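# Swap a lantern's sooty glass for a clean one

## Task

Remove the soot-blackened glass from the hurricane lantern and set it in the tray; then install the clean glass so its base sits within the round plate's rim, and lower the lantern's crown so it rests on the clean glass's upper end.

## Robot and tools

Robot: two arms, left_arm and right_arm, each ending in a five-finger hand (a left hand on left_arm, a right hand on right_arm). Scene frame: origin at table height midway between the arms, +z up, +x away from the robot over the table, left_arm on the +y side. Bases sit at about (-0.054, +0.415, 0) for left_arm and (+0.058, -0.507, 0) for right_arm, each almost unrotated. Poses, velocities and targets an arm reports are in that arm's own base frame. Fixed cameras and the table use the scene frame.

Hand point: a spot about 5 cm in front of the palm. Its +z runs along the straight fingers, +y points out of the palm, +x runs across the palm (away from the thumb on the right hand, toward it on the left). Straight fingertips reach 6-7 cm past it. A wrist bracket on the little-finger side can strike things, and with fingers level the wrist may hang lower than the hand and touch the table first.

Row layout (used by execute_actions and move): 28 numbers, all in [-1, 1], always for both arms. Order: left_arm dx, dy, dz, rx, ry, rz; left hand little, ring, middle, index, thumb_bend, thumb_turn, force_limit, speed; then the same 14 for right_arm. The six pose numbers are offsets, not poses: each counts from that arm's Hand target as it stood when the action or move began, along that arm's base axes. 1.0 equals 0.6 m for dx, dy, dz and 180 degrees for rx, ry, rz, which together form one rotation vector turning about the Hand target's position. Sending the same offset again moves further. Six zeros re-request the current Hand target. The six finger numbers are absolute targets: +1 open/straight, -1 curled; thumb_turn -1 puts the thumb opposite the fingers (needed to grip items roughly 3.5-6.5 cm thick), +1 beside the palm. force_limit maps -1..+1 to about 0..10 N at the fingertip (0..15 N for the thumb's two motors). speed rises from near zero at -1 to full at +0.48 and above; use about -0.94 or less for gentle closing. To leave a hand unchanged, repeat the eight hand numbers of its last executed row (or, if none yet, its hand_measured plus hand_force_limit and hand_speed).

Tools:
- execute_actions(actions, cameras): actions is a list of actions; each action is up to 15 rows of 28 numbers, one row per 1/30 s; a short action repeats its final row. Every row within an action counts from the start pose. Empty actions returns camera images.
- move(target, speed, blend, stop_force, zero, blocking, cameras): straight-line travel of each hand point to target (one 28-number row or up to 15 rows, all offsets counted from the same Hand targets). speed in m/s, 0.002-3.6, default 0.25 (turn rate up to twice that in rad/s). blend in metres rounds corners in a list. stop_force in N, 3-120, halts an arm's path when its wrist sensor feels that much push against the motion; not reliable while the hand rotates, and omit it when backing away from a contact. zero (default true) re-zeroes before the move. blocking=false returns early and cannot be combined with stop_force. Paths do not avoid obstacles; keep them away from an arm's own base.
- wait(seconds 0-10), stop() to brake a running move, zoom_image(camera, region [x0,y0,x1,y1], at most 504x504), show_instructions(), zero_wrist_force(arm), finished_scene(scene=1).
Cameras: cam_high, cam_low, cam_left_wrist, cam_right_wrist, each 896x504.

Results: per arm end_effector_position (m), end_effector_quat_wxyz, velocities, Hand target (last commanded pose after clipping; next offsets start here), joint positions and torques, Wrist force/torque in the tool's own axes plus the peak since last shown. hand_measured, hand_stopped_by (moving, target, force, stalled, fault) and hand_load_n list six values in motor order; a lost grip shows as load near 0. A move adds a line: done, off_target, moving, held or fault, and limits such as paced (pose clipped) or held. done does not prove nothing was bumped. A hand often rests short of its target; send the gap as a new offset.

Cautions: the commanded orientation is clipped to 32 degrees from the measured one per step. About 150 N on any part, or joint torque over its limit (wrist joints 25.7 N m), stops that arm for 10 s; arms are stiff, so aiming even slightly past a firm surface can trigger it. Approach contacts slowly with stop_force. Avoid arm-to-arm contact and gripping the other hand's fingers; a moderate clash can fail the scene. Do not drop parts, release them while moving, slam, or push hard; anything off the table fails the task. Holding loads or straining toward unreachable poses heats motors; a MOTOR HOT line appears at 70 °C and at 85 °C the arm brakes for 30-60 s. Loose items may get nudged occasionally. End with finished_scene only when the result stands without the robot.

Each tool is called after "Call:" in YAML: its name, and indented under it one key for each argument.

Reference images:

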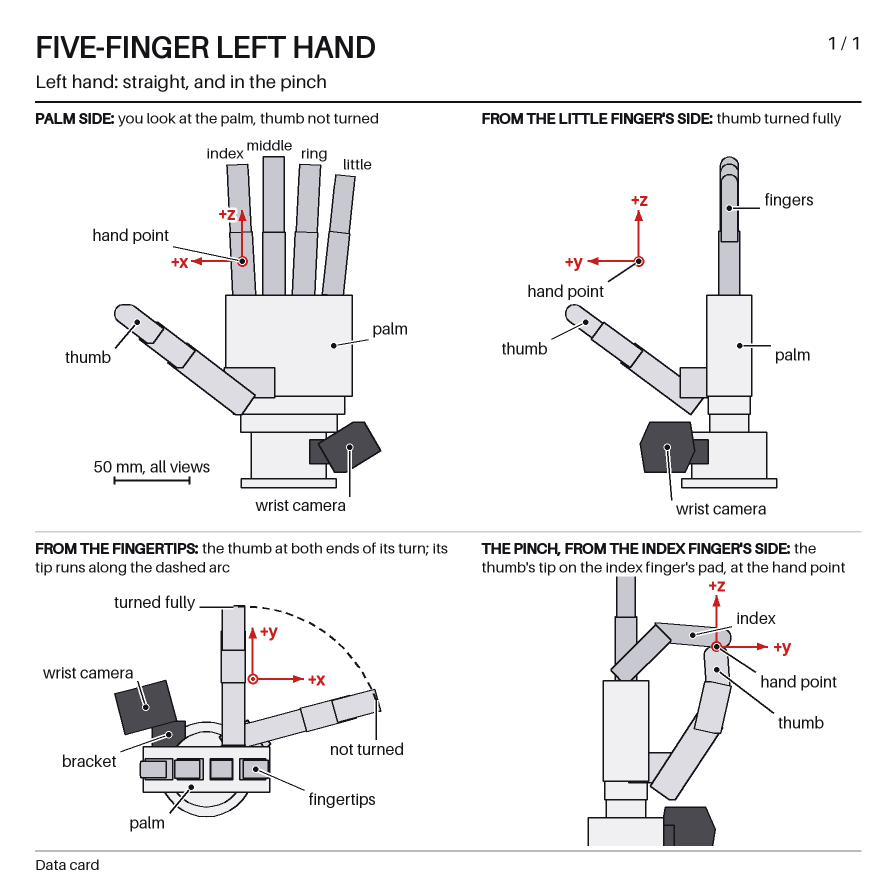

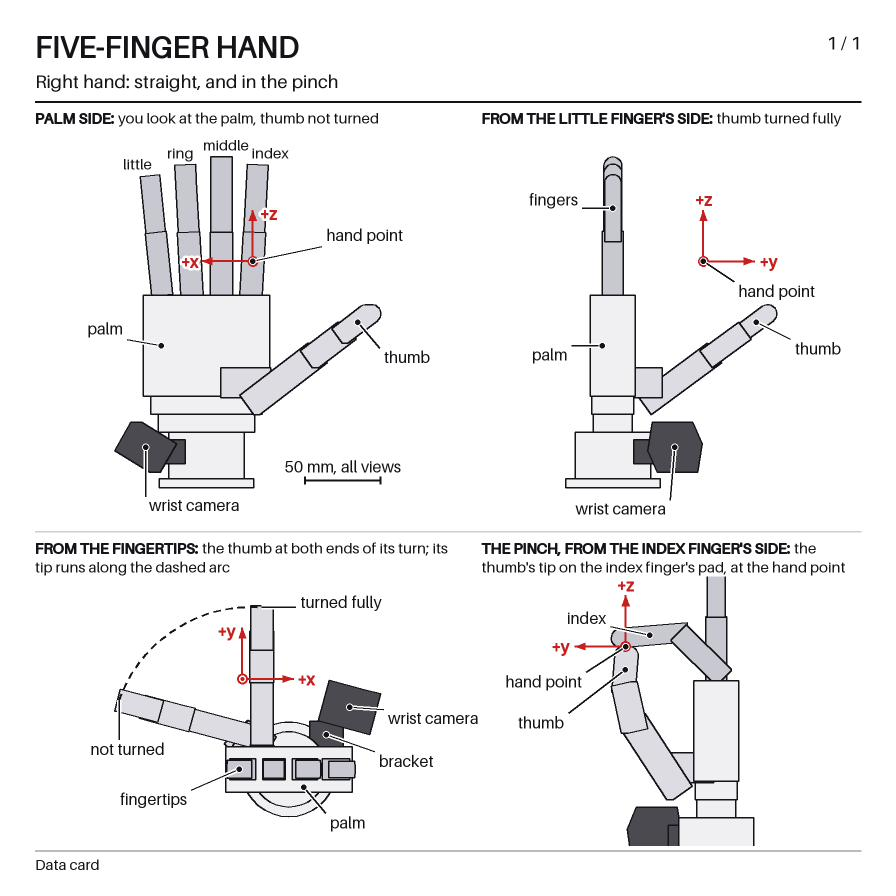

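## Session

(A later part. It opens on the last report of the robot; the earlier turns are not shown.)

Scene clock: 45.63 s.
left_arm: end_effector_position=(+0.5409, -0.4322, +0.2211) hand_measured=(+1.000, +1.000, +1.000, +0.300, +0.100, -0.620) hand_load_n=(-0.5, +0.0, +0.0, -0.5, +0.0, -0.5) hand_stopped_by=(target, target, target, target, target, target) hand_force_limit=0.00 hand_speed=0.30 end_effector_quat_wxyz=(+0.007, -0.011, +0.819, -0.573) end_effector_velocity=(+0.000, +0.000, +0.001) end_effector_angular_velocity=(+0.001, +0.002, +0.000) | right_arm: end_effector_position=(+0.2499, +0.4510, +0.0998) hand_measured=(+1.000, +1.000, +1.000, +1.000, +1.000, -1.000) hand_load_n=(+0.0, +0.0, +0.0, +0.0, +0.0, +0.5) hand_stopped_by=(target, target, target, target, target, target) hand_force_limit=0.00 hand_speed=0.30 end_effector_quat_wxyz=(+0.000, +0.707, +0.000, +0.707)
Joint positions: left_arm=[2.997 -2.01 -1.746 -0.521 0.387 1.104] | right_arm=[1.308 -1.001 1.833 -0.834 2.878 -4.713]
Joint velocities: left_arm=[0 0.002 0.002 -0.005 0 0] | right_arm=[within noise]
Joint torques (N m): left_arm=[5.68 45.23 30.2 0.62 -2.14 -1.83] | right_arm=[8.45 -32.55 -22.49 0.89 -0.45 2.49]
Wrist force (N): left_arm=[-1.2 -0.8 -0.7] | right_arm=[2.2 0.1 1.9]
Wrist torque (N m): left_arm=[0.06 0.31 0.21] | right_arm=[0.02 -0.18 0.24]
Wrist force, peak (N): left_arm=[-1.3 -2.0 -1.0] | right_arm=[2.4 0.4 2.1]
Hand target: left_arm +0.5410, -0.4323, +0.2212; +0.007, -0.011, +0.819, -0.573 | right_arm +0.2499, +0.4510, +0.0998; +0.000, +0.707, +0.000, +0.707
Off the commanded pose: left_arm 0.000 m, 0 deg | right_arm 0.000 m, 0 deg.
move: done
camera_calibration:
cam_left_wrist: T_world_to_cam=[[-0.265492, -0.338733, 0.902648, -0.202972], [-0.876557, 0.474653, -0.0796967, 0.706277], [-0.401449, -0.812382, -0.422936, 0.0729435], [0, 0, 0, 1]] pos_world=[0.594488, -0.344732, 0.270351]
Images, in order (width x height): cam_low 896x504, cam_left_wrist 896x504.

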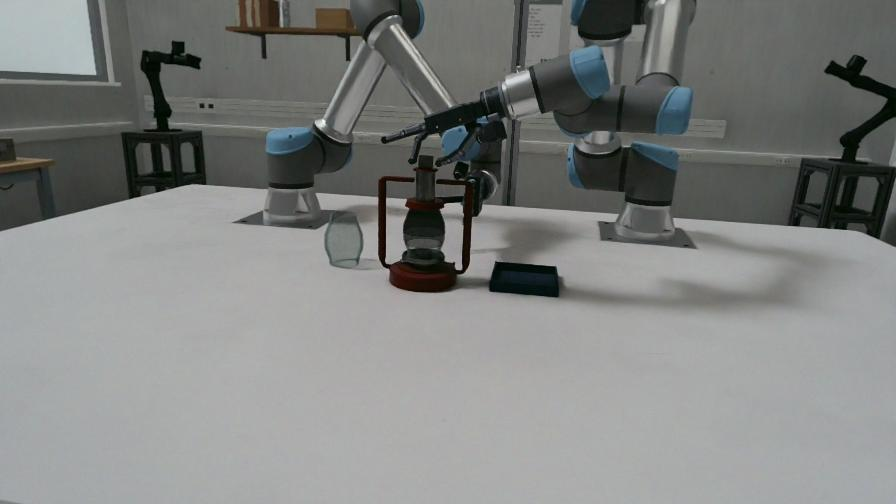

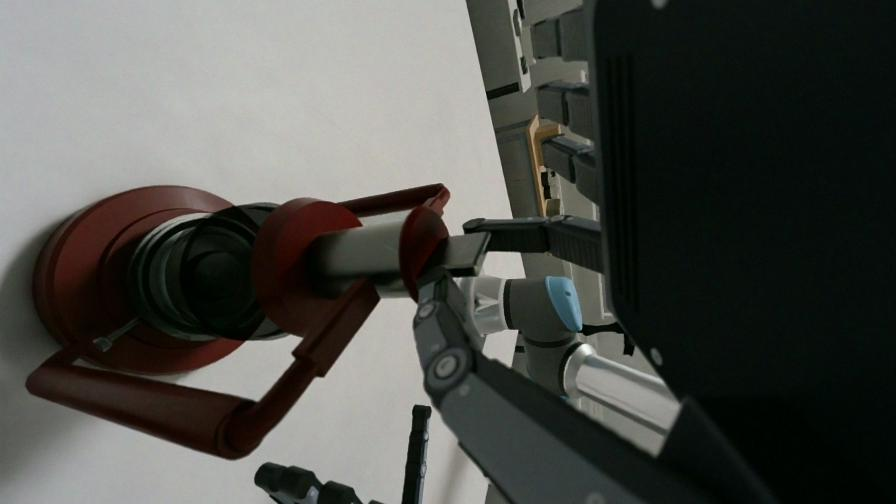

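Call:
move:
  target: [0.005,0,0,0,0,0,1,1,1,0.3,0.1,-0.52,0,0.3,0,0,0,0,0,0,1,1,1,1,1,-1,0,0.3]
  cameras: []
  speed: 0.06

Call:
move:
  target: [0,0,0,0,0,0,1,1,1,0.0,-0.2,-0.52,0.1,-0.92,0,0,0,0,0,0,1,1,1,1,1,-1,0,0.3]
  cameras: ["cam_low","cam_left_wrist"]

Call:
zoom_image:
  camera: "cam_left_wrist"
  region: [320, 170, 520, 320]

Call:
zoom_image:
  camera: "cam_low"
  region: [380, 90, 500, 190]

Scene clock: 46.80 s.
left_arm: end_effector_position=(+0.5441, -0.4323, +0.2212) hand_measured=(+1.000, +1.000, +1.000, +0.300, +0.100, -0.520) hand_load_n=(+0.0, +0.0, +0.0, +0.0, +0.0, +0.0) hand_stopped_by=(target, target, target, target, target, target) hand_force_limit=0.00 hand_speed=0.30 end_effector_quat_wxyz=(+0.007, -0.011, +0.819, -0.573) | right_arm: end_effector_position=(+0.2499, +0.4510, +0.0998) hand_measured=(+1.000, +1.000, +1.000, +1.000, +1.000, -1.000) hand_load_n=(+0.0, +0.0, +0.0, +0.0, +0.0, +0.0) hand_stopped_by=(target, target, target, target, target, target) hand_force_limit=0.00 hand_speed=0.30 end_effector_quat_wxyz=(+0.000, +0.707, +0.000, +0.707)
Joint positions: left_arm=[2.998 -2.015 -1.737 -0.526 0.387 1.106] | right_arm=[1.308 -1.001 1.833 -0.834 2.878 -4.713]
Joint torques (N m): left_arm=[6.24 40.24 20.15 1.45 -2.3 1.1] | right_arm=[7.93 -32.45 -22.34 0.87 -0.63 2.37]
Wrist force (N): left_arm=[-0.8 -0.8 -0.7] | right_arm=[2.5 0.5 1.8]
Wrist torque (N m): left_arm=[0.04 0.27 0.15] | right_arm=[0.08 -0.21 0.28]
Wrist force, peak (N): left_arm=[-1.2 -0.9 -0.6] | right_arm=[2.5 0.3 2.1]
Hand target: left_arm +0.5440, -0.4323, +0.2212; +0.007, -0.011, +0.819, -0.573 | right_arm +0.2499, +0.4510, +0.0998; +0.000, +0.707, +0.000, +0.707
Off the commanded pose: left_arm 0.000 m, 0 deg | right_arm 0.000 m, 0 deg.
move: done
No camera images: "cameras" was empty.

Scene clock: 48.37 s.
left_arm: end_effector_position=(+0.5440, -0.4323, +0.2212) hand_measured=(+1.000, +1.000, +1.000, +0.222, -0.052, -0.520) hand_load_n=(+0.0, +0.0, +0.0, +8.5, +8.5, +0.5) hand_stopped_by=(target, target, target, force, force, target) hand_force_limit=0.10 hand_speed=-0.92 end_effector_quat_wxyz=(+0.007, -0.011, +0.819, -0.573) | right_arm: end_effector_position=(+0.2499, +0.4510, +0.0998) hand_measured=(+1.000, +1.000, +1.000, +1.000, +1.000, -1.000) hand_load_n=(+0.0, +0.0, +0.0, +0.0, +0.0, +0.0) hand_stopped_by=(target, target, target, target, target, target) hand_force_limit=0.00 hand_speed=0.30 end_effector_quat_wxyz=(+0.000, +0.707, +0.000, +0.707)
Joint positions: left_arm=[2.998 -2.015 -1.737 -0.526 0.387 1.106] | right_arm=[1.308 -1.001 1.833 -0.834 2.878 -4.713]
Joint torques (N m): left_arm=[1.52 44.73 14.17 3.75 0.38 -1.65] | right_arm=[8.19 -32.61 -22.7 0.82 -0.56 2.47]
Wrist force (N): left_arm=[0.0 -1.6 3.0] | right_arm=[2.4 0.4 2.0]
Wrist torque (N m): left_arm=[0.07 0.32 0.13] | right_arm=[0.06 -0.20 0.26]
Wrist force, peak (N): left_arm=[-2.0 -7.0 8.5] | right_arm=[2.6 0.5 2.0]
Hand target: left_arm +0.5440, -0.4323, +0.2212; +0.007, -0.011, +0.819, -0.573 | right_arm +0.2499, +0.4510, +0.0998; +0.000, +0.707, +0.000, +0.707
Off the commanded pose: left_arm 0.000 m, 0 deg | right_arm 0.000 m, 0 deg.
move: done
camera_calibration:
cam_left_wrist: T_world_to_cam=[[-0.265697, -0.338741, 0.902585, -0.202101], [-0.876541, 0.474649, -0.0798943, 0.709045], [-0.401348, -0.812381, -0.423033, 0.0741963], [0, 0, 0, 1]] pos_world=[0.597588, -0.344732, 0.27045]
Images, in order (width x height): cam_low 896x504, cam_left_wrist 896x504.

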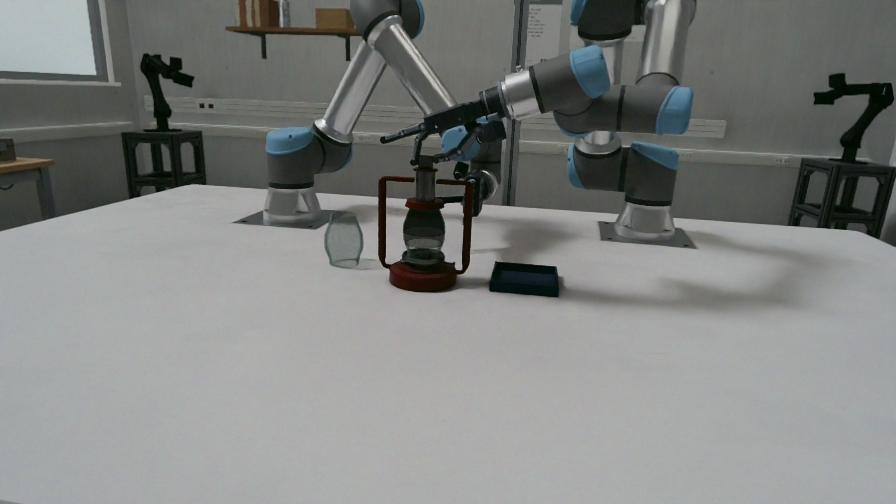

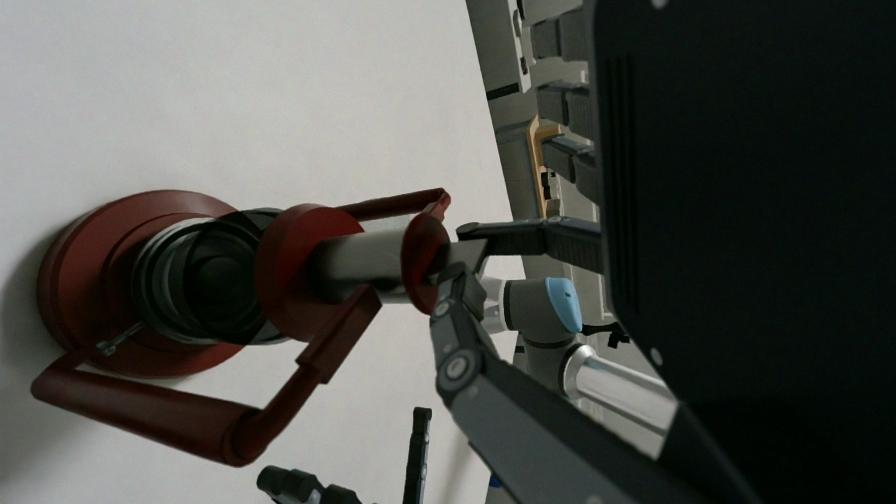

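Scaled by 2.520 from the camera's 896x504 image, which has a finer 1280x720 frame.

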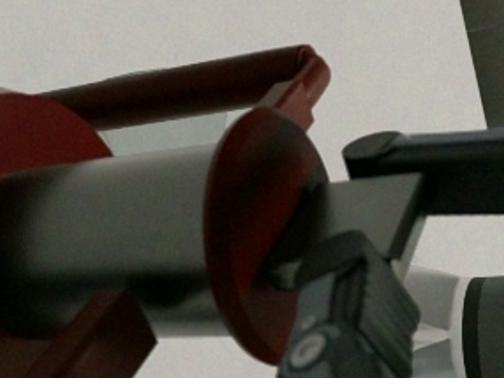

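Scaled by 4.200 from the camera's 896x504 image, which has a finer 1280x720 frame.

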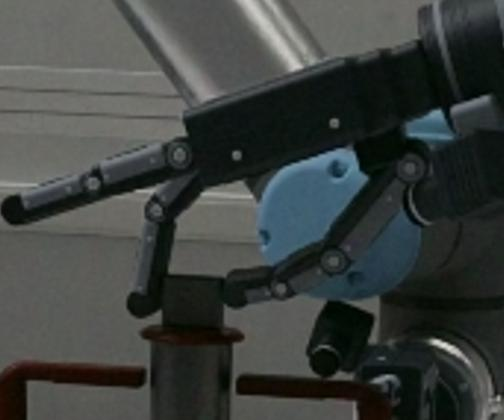

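Call:
move:
  target: [0,0,0.02,0,0,0,1,1,1,0.0,-0.2,-0.52,0.1,-0.92,0,0,0,0,0,0,1,1,1,1,1,-1,0,0.3]
  cameras: ["cam_low","cam_left_wrist"]
  speed: 0.04

Call:
zoom_image:
  camera: "cam_low"
  region: [360, 110, 500, 300]

Scene clock: 49.27 s.
left_arm: end_effector_position=(+0.5440, -0.4323, +0.2334) hand_measured=(+1.000, +1.000, +1.000, +0.220, -0.054, -0.520) hand_load_n=(+0.0, +0.0, +0.0, +0.0, +0.0, +0.0) hand_stopped_by=(target, target, target, force, force, target) hand_force_limit=0.10 hand_speed=-0.92 end_effector_quat_wxyz=(+0.007, -0.011, +0.819, -0.573) end_effector_velocity=(+0.001, +0.000, -0.002) end_effector_angular_velocity=(+0.002, -0.003, +0.000) | right_arm: end_effector_position=(+0.2499, +0.4510, +0.0998) hand_measured=(+1.000, +1.000, +1.000, +1.000, +1.000, -1.000) hand_load_n=(+0.0, -0.5, -0.5, +0.0, +0.0, +0.0) hand_stopped_by=(target, target, target, target, target, target) hand_force_limit=0.00 hand_speed=0.30 end_effector_quat_wxyz=(+0.000, +0.707, +0.000, +0.707)
Joint positions: left_arm=[2.998 -1.999 -1.725 -0.554 0.387 1.106] | right_arm=[1.308 -1.001 1.833 -0.834 2.878 -4.713]
Joint velocities: left_arm=[0 -0.003 -0.001 0.005 0.002 0.002] | right_arm=[within noise]
Joint torques (N m): left_arm=[-1.42 31.68 17.75 4.23 -2.43 1.24] | right_arm=[8.24 -32.88 -22.43 0.84 -0.57 2.46]
Wrist force (N): left_arm=[-1.2 -1.0 -0.7] | right_arm=[2.5 0.4 1.9]
Wrist torque (N m): left_arm=[0.02 0.33 0.13] | right_arm=[0.06 -0.21 0.27]
Wrist force, peak (N): left_arm=[-0.8 3.9 5.7] | right_arm=[2.7 0.2 2.0]
Hand target: left_arm +0.5440, -0.4323, +0.2332; +0.007, -0.011, +0.819, -0.573 | right_arm +0.2499, +0.4510, +0.0998; +0.000, +0.707, +0.000, +0.707
Off the commanded pose: left_arm 0.000 m, 0 deg | right_arm 0.000 m, 0 deg.
move: done
camera_calibration:
cam_left_wrist: T_world_to_cam=[[-0.265694, -0.338735, 0.902588, -0.213114], [-0.876596, 0.474539, -0.0799511, 0.71003], [-0.401231, -0.812447, -0.423016, 0.0792594], [0, 0, 0, 1]] pos_world=[0.597588, -0.344732, 0.28265]
Images, in order (width x height): cam_low 896x504, cam_left_wrist 896x504.

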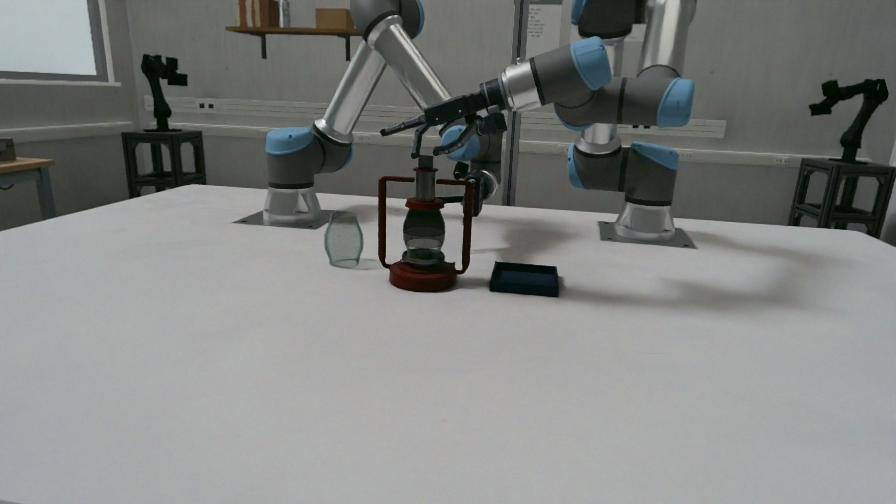

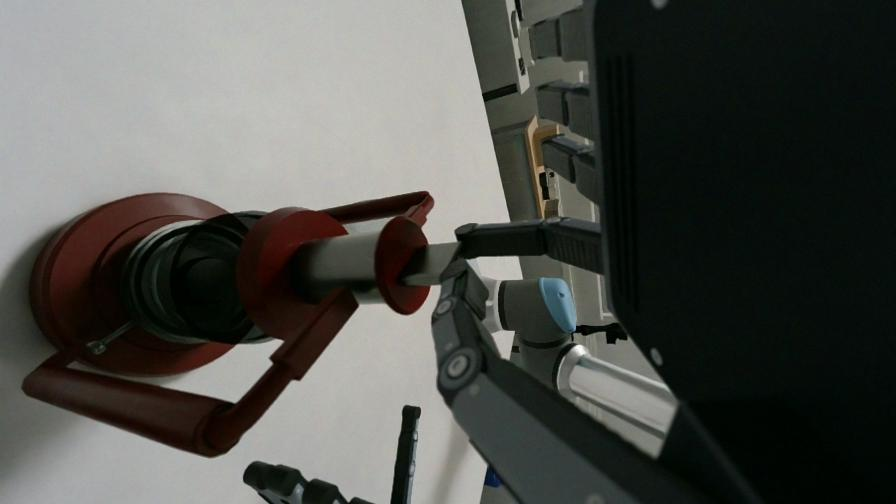

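Scaled by 2.653 from the camera's 896x504 image, which has a finer 1280x720 frame.

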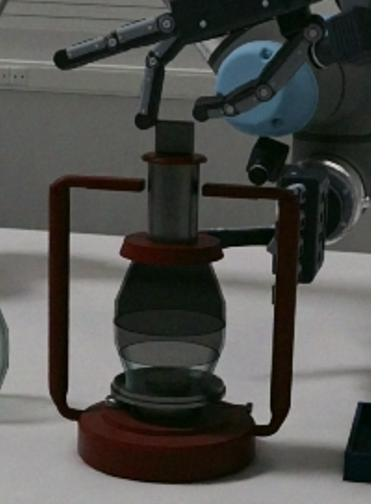

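Call:
move:
  target: [0,0,0,0,0,0,1,1,1,0.3,0.1,-0.52,0.1,-0.2,0,0,0,0,0,0,1,1,1,1,1,-1,0,0.3]
  cameras: []

Call:
move:
  target: [0,0,-0.0267,0,0,0,1,1,1,0.3,0.1,-0.52,1.0,-0.2,0,0,0,0,0,0,1,1,1,1,1,-1,0,0.3]
  cameras: ["cam_low","cam_left_wrist"]
  speed: 0.05
  stop_force: 6

Call:
zoom_image:
  camera: "cam_low"
  region: [380, 90, 500, 190]

Call:
zoom_image:
  camera: "cam_left_wrist"
  region: [320, 170, 520, 320]

Scene clock: 51.07 s.
left_arm: end_effector_position=(+0.5440, -0.4323, +0.2332) hand_measured=(+1.000, +1.000, +1.000, +0.300, +0.100, -0.520) hand_load_n=(+0.0, +0.0, +0.0, +0.0, +0.0, +0.0) hand_stopped_by=(target, target, target, target, target, target) hand_force_limit=0.10 hand_speed=-0.20 end_effector_quat_wxyz=(+0.007, -0.011, +0.819, -0.573) | right_arm: end_effector_position=(+0.2499, +0.4510, +0.0998) hand_measured=(+1.000, +1.000, +1.000, +1.000, +1.000, -1.000) hand_load_n=(+0.0, +0.0, +0.0, +0.0, +0.0, +0.5) hand_stopped_by=(target, target, target, target, target, target) hand_force_limit=0.00 hand_speed=0.30 end_effector_quat_wxyz=(+0.000, +0.707, +0.000, +0.707)
Joint positions: left_arm=[2.998 -1.999 -1.725 -0.554 0.387 1.106] | right_arm=[1.308 -1.001 1.833 -0.834 2.878 -4.713]
Joint torques (N m): left_arm=[-3.98 32.02 11.05 4.19 -2.2 0.89] | right_arm=[8.12 -32.16 -22.7 0.87 -0.52 2.37]
Wrist force (N): left_arm=[-1.3 -0.9 -0.8] | right_arm=[2.3 0.3 2.2]
Wrist torque (N m): left_arm=[0.04 0.34 0.12] | right_arm=[0.03 -0.19 0.25]
Wrist force, peak (N): left_arm=[-1.3 -1.2 -0.7] | right_arm=[2.7 0.2 2.0]
Hand target: left_arm +0.5440, -0.4323, +0.2332; +0.007, -0.011, +0.819, -0.573 | right_arm +0.2499, +0.4510, +0.0998; +0.000, +0.707, +0.000, +0.707
Off the commanded pose: left_arm 0.000 m, 0 deg | right_arm 0.000 m, 0 deg.
move: done
No camera images: "cameras" was empty.

Scene clock: 52.60 s.
left_arm: end_effector_position=(+0.5440, -0.4323, +0.2172) hand_measured=(+1.000, +1.000, +1.000, +0.300, +0.100, -0.520) hand_load_n=(+0.0, +0.0, +0.0, +0.0, +0.0, +0.0) hand_stopped_by=(target, target, target, target, target, target) hand_force_limit=1.00 hand_speed=-0.20 end_effector_quat_wxyz=(+0.007, -0.011, +0.819, -0.573) | right_arm: end_effector_position=(+0.2499, +0.4510, +0.0998) hand_measured=(+1.000, +1.000, +1.000, +1.000, +1.000, -1.000) hand_load_n=(+0.0, +0.0, +0.0, +0.0, +0.0, +0.0) hand_stopped_by=(target, target, target, target, target, target) hand_force_limit=0.00 hand_speed=0.30 end_effector_quat_wxyz=(+0.000, +0.707, +0.000, +0.707)
Joint positions: left_arm=[2.998 -2.02 -1.741 -0.517 0.387 1.106] | right_arm=[1.308 -1.001 1.833 -0.834 2.878 -4.713]
Joint torques (N m): left_arm=[-3.06 46.35 30.98 0.46 -1.51 -1.82] | right_arm=[8.31 -32.52 -22.13 0.85 -0.56 2.31]
Wrist force (N): left_arm=[-1.0 -0.6 -0.6] | right_arm=[2.3 0.4 2.1]
Wrist torque (N m): left_arm=[0.07 0.29 0.14] | right_arm=[0.05 -0.19 0.25]
Wrist force, peak (N): left_arm=[-1.2 -1.5 -0.8] | right_arm=[2.6 0.2 2.1]
Hand target: left_arm +0.5440, -0.4323, +0.2172; +0.007, -0.011, +0.819, -0.573 | right_arm +0.2499, +0.4510, +0.0998; +0.000, +0.707, +0.000, +0.707
Off the commanded pose: left_arm 0.000 m, 0 deg | right_arm 0.000 m, 0 deg.
move: done
camera_calibration:
cam_left_wrist: T_world_to_cam=[[-0.265697, -0.338741, 0.902585, -0.198491], [-0.876541, 0.474649, -0.0798943, 0.708725], [-0.401348, -0.812381, -0.423033, 0.0725042], [0, 0, 0, 1]] pos_world=[0.597588, -0.344732, 0.26645]
Images, in order (width x height): cam_low 896x504, cam_left_wrist 896x504.

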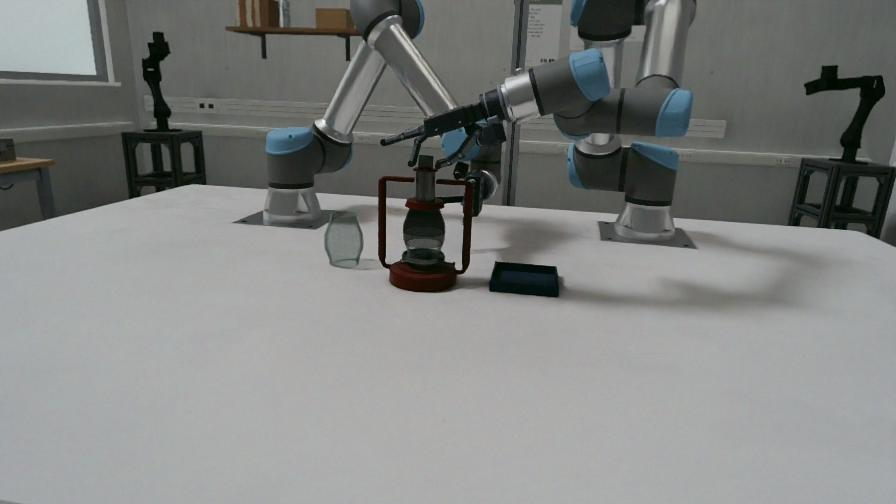

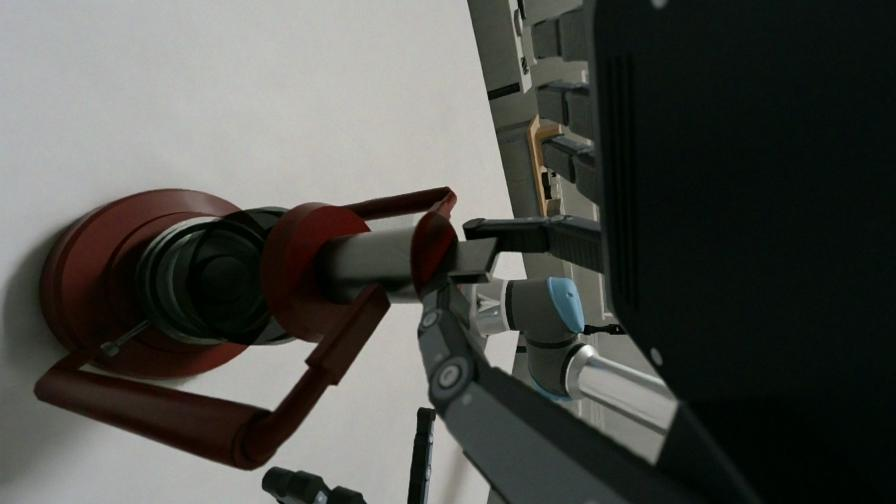

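Scaled by 4.200 from the camera's 896x504 image, which has a finer 1280x720 frame.

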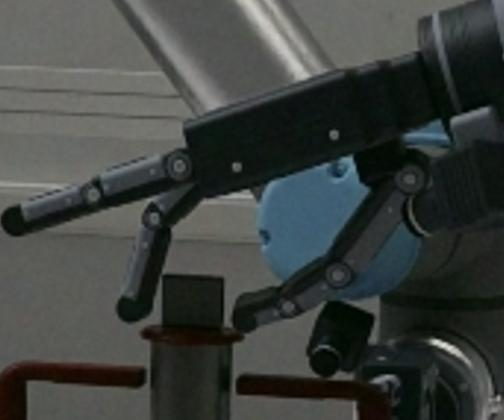

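Scaled by 2.520 from the camera's 896x504 image, which has a finer 1280x720 frame.

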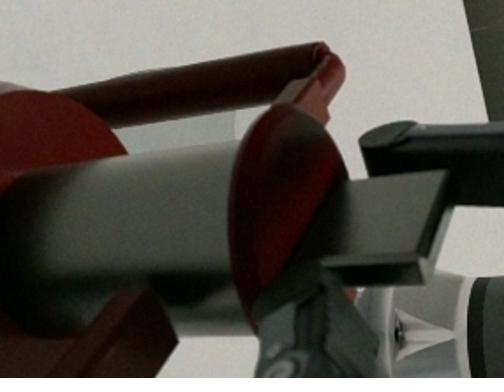

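Call:
move:
  target: [0,0,0,0,0,0,1,1,1,-0.2,-0.4,-0.52,1.0,-0.85,0,0,0,0,0,0,1,1,1,1,1,-1,0,0.3]
  cameras: ["cam_low"]

Call:
zoom_image:
  camera: "cam_low"
  region: [380, 90, 500, 190]

Scene clock: 53.87 s.
left_arm: end_effector_position=(+0.5440, -0.4323, +0.2173) hand_measured=(+1.000, +1.000, +1.000, +0.230, -0.074, -0.520) hand_load_n=(+0.0, +0.0, +0.0, +12.0, +15.0, +1.0) hand_stopped_by=(target, target, target, force, force, target) hand_force_limit=1.00 hand_speed=-0.85 end_effector_quat_wxyz=(+0.007, -0.011, +0.819, -0.573) | right_arm: end_effector_position=(+0.2499, +0.4510, +0.0998) hand_measured=(+1.000, +1.000, +1.000, +1.000, +1.000, -1.000) hand_load_n=(+0.0, +0.0, +0.0, +0.0, +0.0, +0.0) hand_stopped_by=(target, target, target, target, target, target) hand_force_limit=0.00 hand_speed=0.30 end_effector_quat_wxyz=(+0.000, +0.707, +0.000, +0.707)
Joint positions: left_arm=[2.998 -2.02 -1.741 -0.517 0.387 1.106] | right_arm=[1.308 -1.001 1.833 -0.834 2.878 -4.713]
Joint torques (N m): left_arm=[9.38 35.74 16.04 1.06 0.12 -0.65] | right_arm=[8.24 -33.14 -22.65 0.83 -0.54 2.32]
Wrist force (N): left_arm=[2.3 -1.6 -1.3] | right_arm=[2.3 0.4 1.9]
Wrist torque (N m): left_arm=[0.26 0.29 0.22] | right_arm=[0.06 -0.18 0.25]
Wrist force, peak (N): left_arm=[-2.4 -9.6 9.6] | right_arm=[2.5 0.5 2.1]
Hand target: left_arm +0.5440, -0.4323, +0.2172; +0.007, -0.011, +0.819, -0.573 | right_arm +0.2499, +0.4510, +0.0998; +0.000, +0.707, +0.000, +0.707
Off the commanded pose: left_arm 0.000 m, 0 deg | right_arm 0.000 m, 0 deg.
move: done
Images, in order (width x height): cam_low 896x504.

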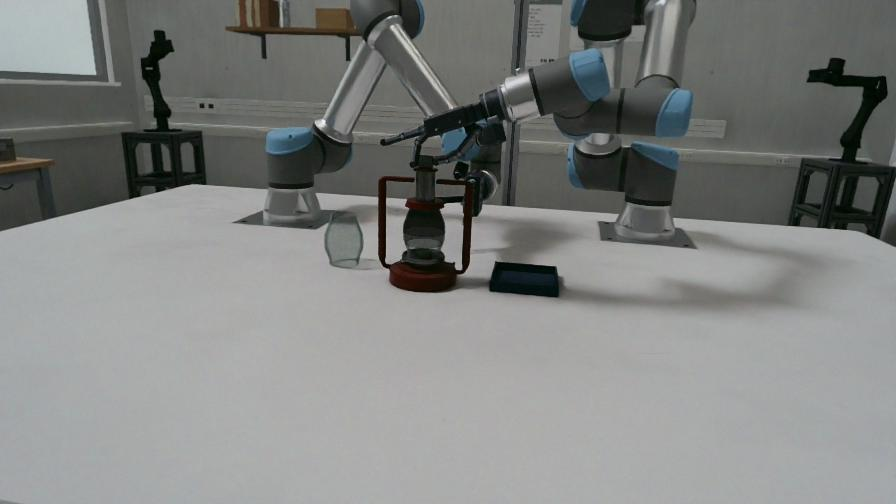

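Scaled by 4.200 from the camera's 896x504 image, which has a finer 1280x720 frame.

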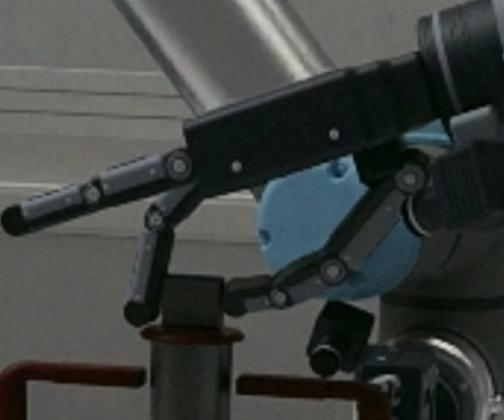

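Call:
move:
  target: [0,0,0.01,0,0,0,1,1,1,-0.2,-0.4,-0.52,1.0,-0.85,0,0,0,0,0,0,1,1,1,1,1,-1,0,0.3]
  cameras: ["cam_low"]
  speed: 0.02

Call:
zoom_image:
  camera: "cam_low"
  region: [380, 90, 500, 290]

Scene clock: 54.70 s.
left_arm: end_effector_position=(+0.5440, -0.4323, +0.2233) hand_measured=(+1.000, +1.000, +1.000, +0.230, -0.074, -0.520) hand_load_n=(+0.0, +0.0, +0.0, +10.0, +15.0, +0.5) hand_stopped_by=(target, target, target, force, force, target) hand_force_limit=1.00 hand_speed=-0.85 end_effector_quat_wxyz=(+0.007, -0.011, +0.819, -0.573) | right_arm: end_effector_position=(+0.2499, +0.4510, +0.0998) hand_measured=(+1.000, +1.000, +1.000, +1.000, +1.000, -1.000) hand_load_n=(+0.0, +0.0, +0.0, +0.0, +0.0, +0.0) hand_stopped_by=(target, target, target, target, target, target) hand_force_limit=0.00 hand_speed=0.30 end_effector_quat_wxyz=(+0.000, +0.707, +0.000, +0.707)
Joint positions: left_arm=[2.998 -2.012 -1.735 -0.531 0.387 1.106] | right_arm=[1.308 -1.001 1.833 -0.834 2.878 -4.713]
Joint torques (N m): left_arm=[8.47 41.31 28.26 5.03 -3.28 -0.33] | right_arm=[7.89 -32.51 -22.65 0.85 -0.48 2.31]
Wrist force (N): left_arm=[2.1 8.1 5.3] | right_arm=[2.5 0.2 2.2]
Wrist torque (N m): left_arm=[-0.01 0.35 0.19] | right_arm=[0.01 -0.23 0.26]
Wrist force, peak (N): left_arm=[2.2 8.2 5.4] | right_arm=[2.5 0.2 2.2]
Hand target: left_arm +0.5440, -0.4323, +0.2232; +0.007, -0.011, +0.819, -0.573 | right_arm +0.2499, +0.4510, +0.0998; +0.000, +0.707, +0.000, +0.707
Off the commanded pose: left_arm 0.000 m, 0 deg | right_arm 0.000 m, 0 deg.
move: done
Images, in order (width x height): cam_low 896x504.

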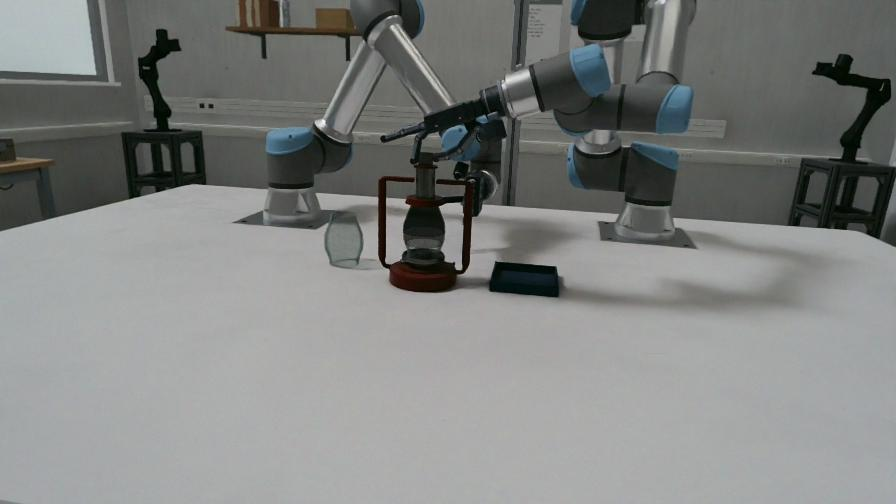

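Scaled by 2.520 from the camera's 896x504 image, which has a finer 1280x720 frame.

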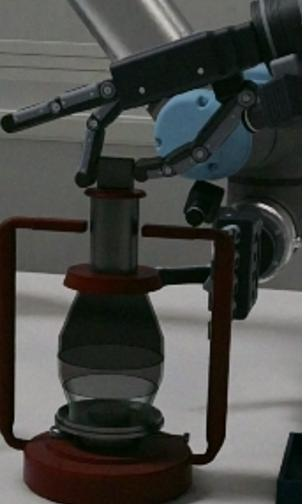

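Call:
move:
  target: [0,0,0.015,0,0,0,1,1,1,-0.2,-0.4,-0.52,1.0,-0.85,0,0,0,0,0,0,1,1,1,1,1,-1,0,0.3]
  cameras: ["cam_low"]
  speed: 0.02

Call:
zoom_image:
  camera: "cam_low"
  region: [380, 90, 500, 290]

Scene clock: 55.63 s.
left_arm: end_effector_position=(+0.5440, -0.4322, +0.2324) hand_measured=(+1.000, +1.000, +1.000, +0.230, -0.078, -0.520) hand_load_n=(+0.0, +0.0, +0.0, +0.0, +0.0, +0.0) hand_stopped_by=(target, target, target, force, force, target) hand_force_limit=1.00 hand_speed=-0.85 end_effector_quat_wxyz=(+0.007, -0.011, +0.819, -0.573) | right_arm: end_effector_position=(+0.2499, +0.4510, +0.0998) hand_measured=(+1.000, +1.000, +1.000, +1.000, +1.000, -1.000) hand_load_n=(+0.0, +0.0, +0.0, -0.5, +0.0, +0.0) hand_stopped_by=(target, target, target, target, target, target) hand_force_limit=0.00 hand_speed=0.30 end_effector_quat_wxyz=(+0.000, +0.707, +0.000, +0.707)
Joint positions: left_arm=[2.998 -2 -1.726 -0.552 0.387 1.106] | right_arm=[1.308 -1.001 1.833 -0.834 2.878 -4.713]
Joint torques (N m): left_arm=[1 32.54 19.35 4.37 0.27 0.38] | right_arm=[7.95 -32.75 -22.66 0.73 -0.55 2.24]
Wrist force (N): left_arm=[-1.2 -0.8 -0.6] | right_arm=[2.3 0.3 1.9]
Wrist torque (N m): left_arm=[0.04 0.34 0.15] | right_arm=[0.05 -0.20 0.26]
Wrist force, peak (N): left_arm=[2.0 9.0 5.8] | right_arm=[2.6 0.2 2.0]
Hand target: left_arm +0.5440, -0.4323, +0.2322; +0.007, -0.011, +0.819, -0.573 | right_arm +0.2499, +0.4510, +0.0998; +0.000, +0.707, +0.000, +0.707
Off the commanded pose: left_arm 0.000 m, 0 deg | right_arm 0.000 m, 0 deg.
move: done
Images, in order (width x height): cam_low 896x504.

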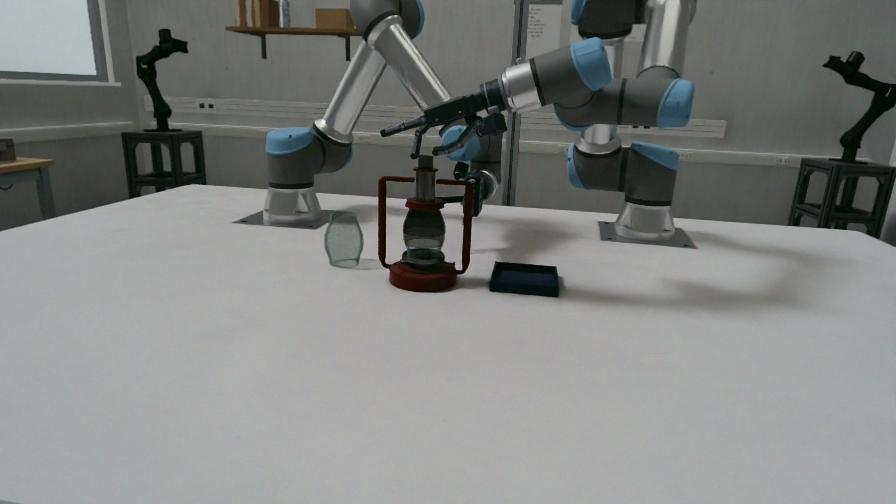

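Scaled by 2.520 from the camera's 896x504 image, which has a finer 1280x720 frame.

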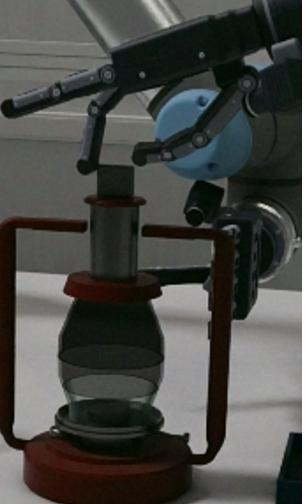

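Call:
move:
  target:
    - [0,0,0.113,0,0,0,1,1,1,0.4,0.8,-0.65,0,0.3,0,0,0,0,0,0,1,1,1,1,1,-1,0,0.3]
    - [-0.0067,-0.0228,0.113,0.0534,-0.0197,-0.2404,1,1,1,0.4,0.8,-0.65,0,0.3,0,0,0,0,0,0,1,1,1,1,1,-1,0,0.3]
  cameras: ["all"]
  speed: 0.15

Call:
zoom_image:
  camera: "cam_low"
  region: [360, 60, 520, 200]

Call:
zoom_image:
  camera: "cam_right_wrist"
  region: [400, 0, 640, 150]

Scene clock: 65.57 s.
left_arm: end_effector_position=(+0.5400, -0.4460, +0.3000) hand_measured=(+1.000, +1.000, +1.000, +0.400, +0.800, -0.650) hand_load_n=(+0.0, +0.0, +0.0, +0.0, +0.0, +0.0) hand_stopped_by=(target, target, target, target, target, target) hand_force_limit=0.00 hand_speed=0.30 end_effector_quat_wxyz=(-0.179, +0.309, +0.809, -0.467) | right_arm: end_effector_position=(+0.2499, +0.4510, +0.0998) hand_measured=(+1.000, +1.000, +1.000, +1.000, +1.000, -1.000) hand_load_n=(+0.0, +0.0, -0.5, +0.0, +0.0, +0.0) hand_stopped_by=(target, target, target, target, target, target) hand_force_limit=0.00 hand_speed=0.30 end_effector_quat_wxyz=(+0.000, +0.707, +0.000, +0.707)
Joint positions: left_arm=[2.873 -2.3 -0.692 -2.378 0.684 2.354] | right_arm=[1.308 -1.001 1.833 -0.834 2.878 -4.713]
Joint torques (N m): left_arm=[7.38 51.56 25.68 0.43 -0.1 -0.41] | right_arm=[7.52 -32.77 -22.67 0.84 -0.51 2.28]
Wrist force (N): left_arm=[-1.1 -0.5 -0.6] | right_arm=[2.3 0.3 2.2]
Wrist torque (N m): left_arm=[0.03 0.29 0.14] | right_arm=[0.04 -0.20 0.25]
Wrist force, peak (N): left_arm=[-0.7 -2.0 -1.2] | right_arm=[2.7 0.4 2.1]
Hand target: left_arm +0.5400, -0.4459, +0.3000; -0.179, +0.309, +0.809, -0.467 | right_arm +0.2499, +0.4510, +0.0998; +0.000, +0.707, +0.000, +0.707
Off the commanded pose: left_arm 0.000 m, 0 deg | right_arm 0.000 m, 0 deg.
move: done
camera_calibration:
cam_left_wrist: T_world_to_cam=[[-0.527174, -0.176538, 0.831217, -0.0440017], [-0.306858, 0.951725, 0.00751705, 0.597204], [-0.792418, -0.251103, -0.555897, 0.596095], [0, 0, 0, 1]] pos_world=[0.632416, -0.426461, 0.363453]
cam_right_wrist: T_world_to_cam=[[0.0055469, -0.942887, 0.333067, 0.387937], [-0.370349, -0.311325, -0.875168, 0.346716], [0.928876, -0.118497, -0.350924, -0.0288638], [0, 0, 0, 1]] pos_world=[0.153065, 0.470301, 0.164096]

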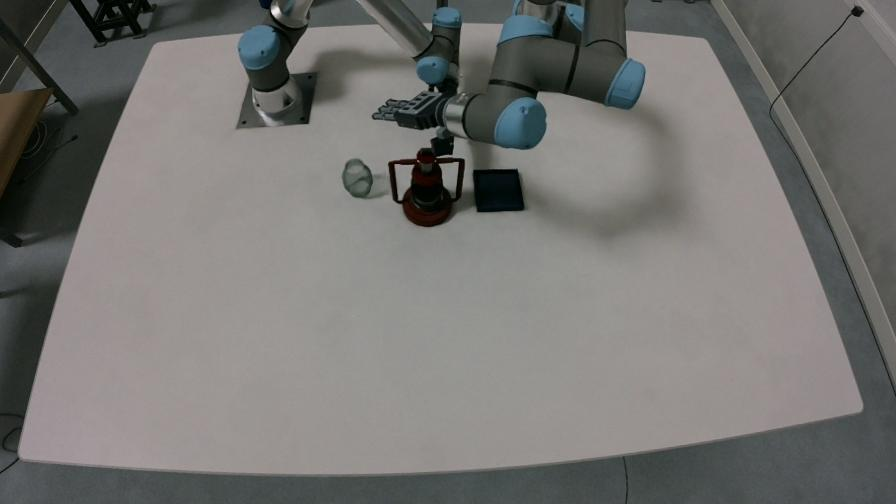

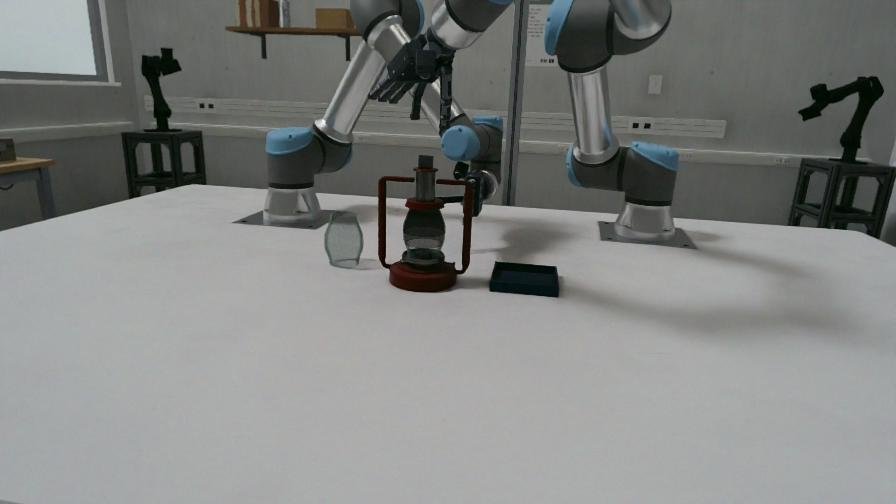

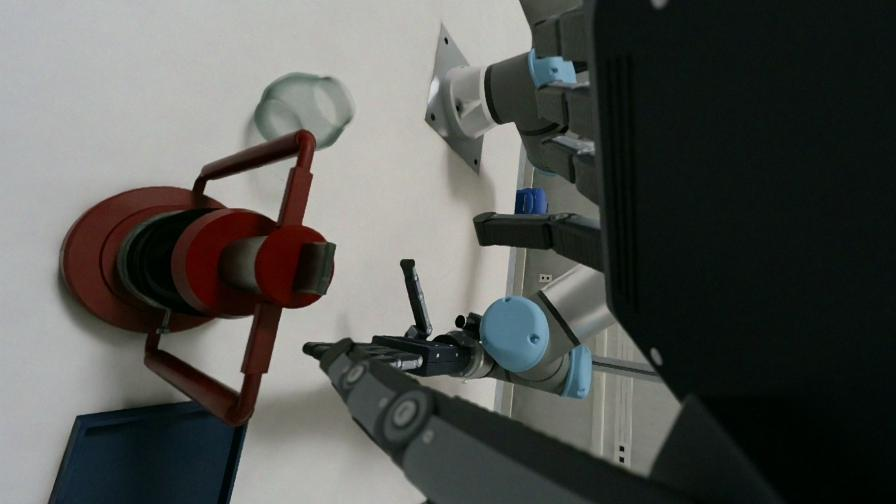

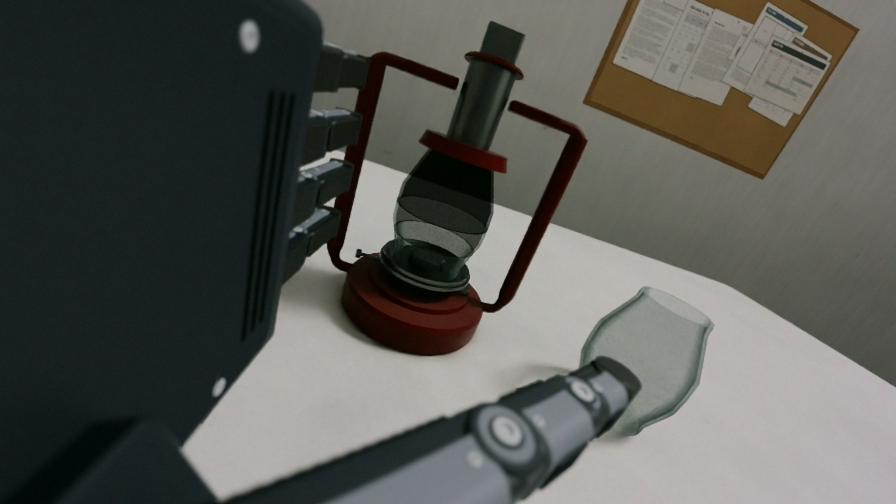

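Scaled by 3.150 from the camera's 896x504 image, which has a finer 1280x720 frame.

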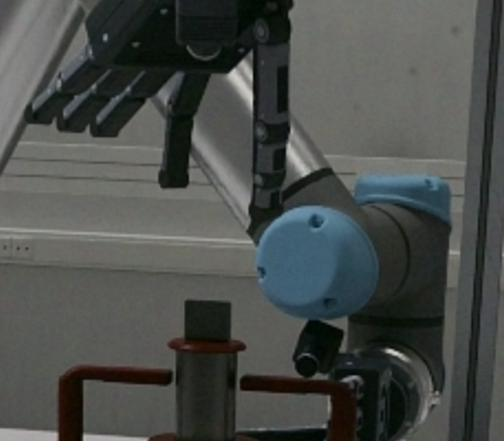

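Scaled by 2.100 from the camera's 896x504 image, which has a finer 1280x720 frame.

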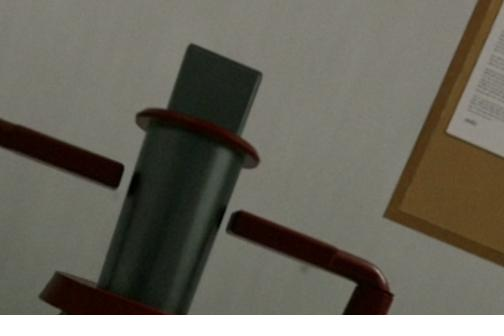

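Call:
zoom_image:
  camera: "cam_left_wrist"
  region: [220, 180, 400, 330]

Call:
zoom_image:
  camera: "cam_high"
  region: [360, 80, 500, 240]

Scaled by 2.800 from the camera's 896x504 image, which has a finer 1280x720 frame.

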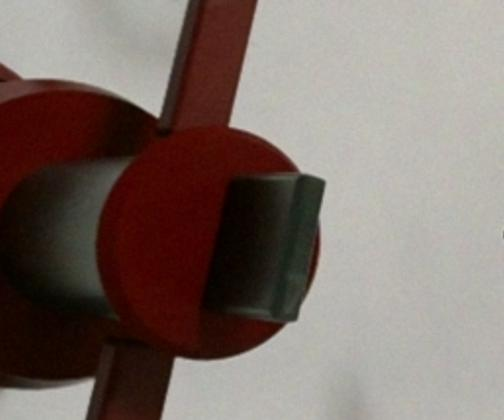

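Scaled by 3.150 from the camera's 896x504 image, which has a finer 1280x720 frame.

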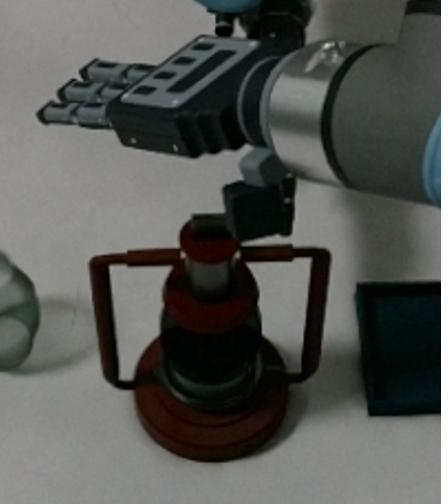

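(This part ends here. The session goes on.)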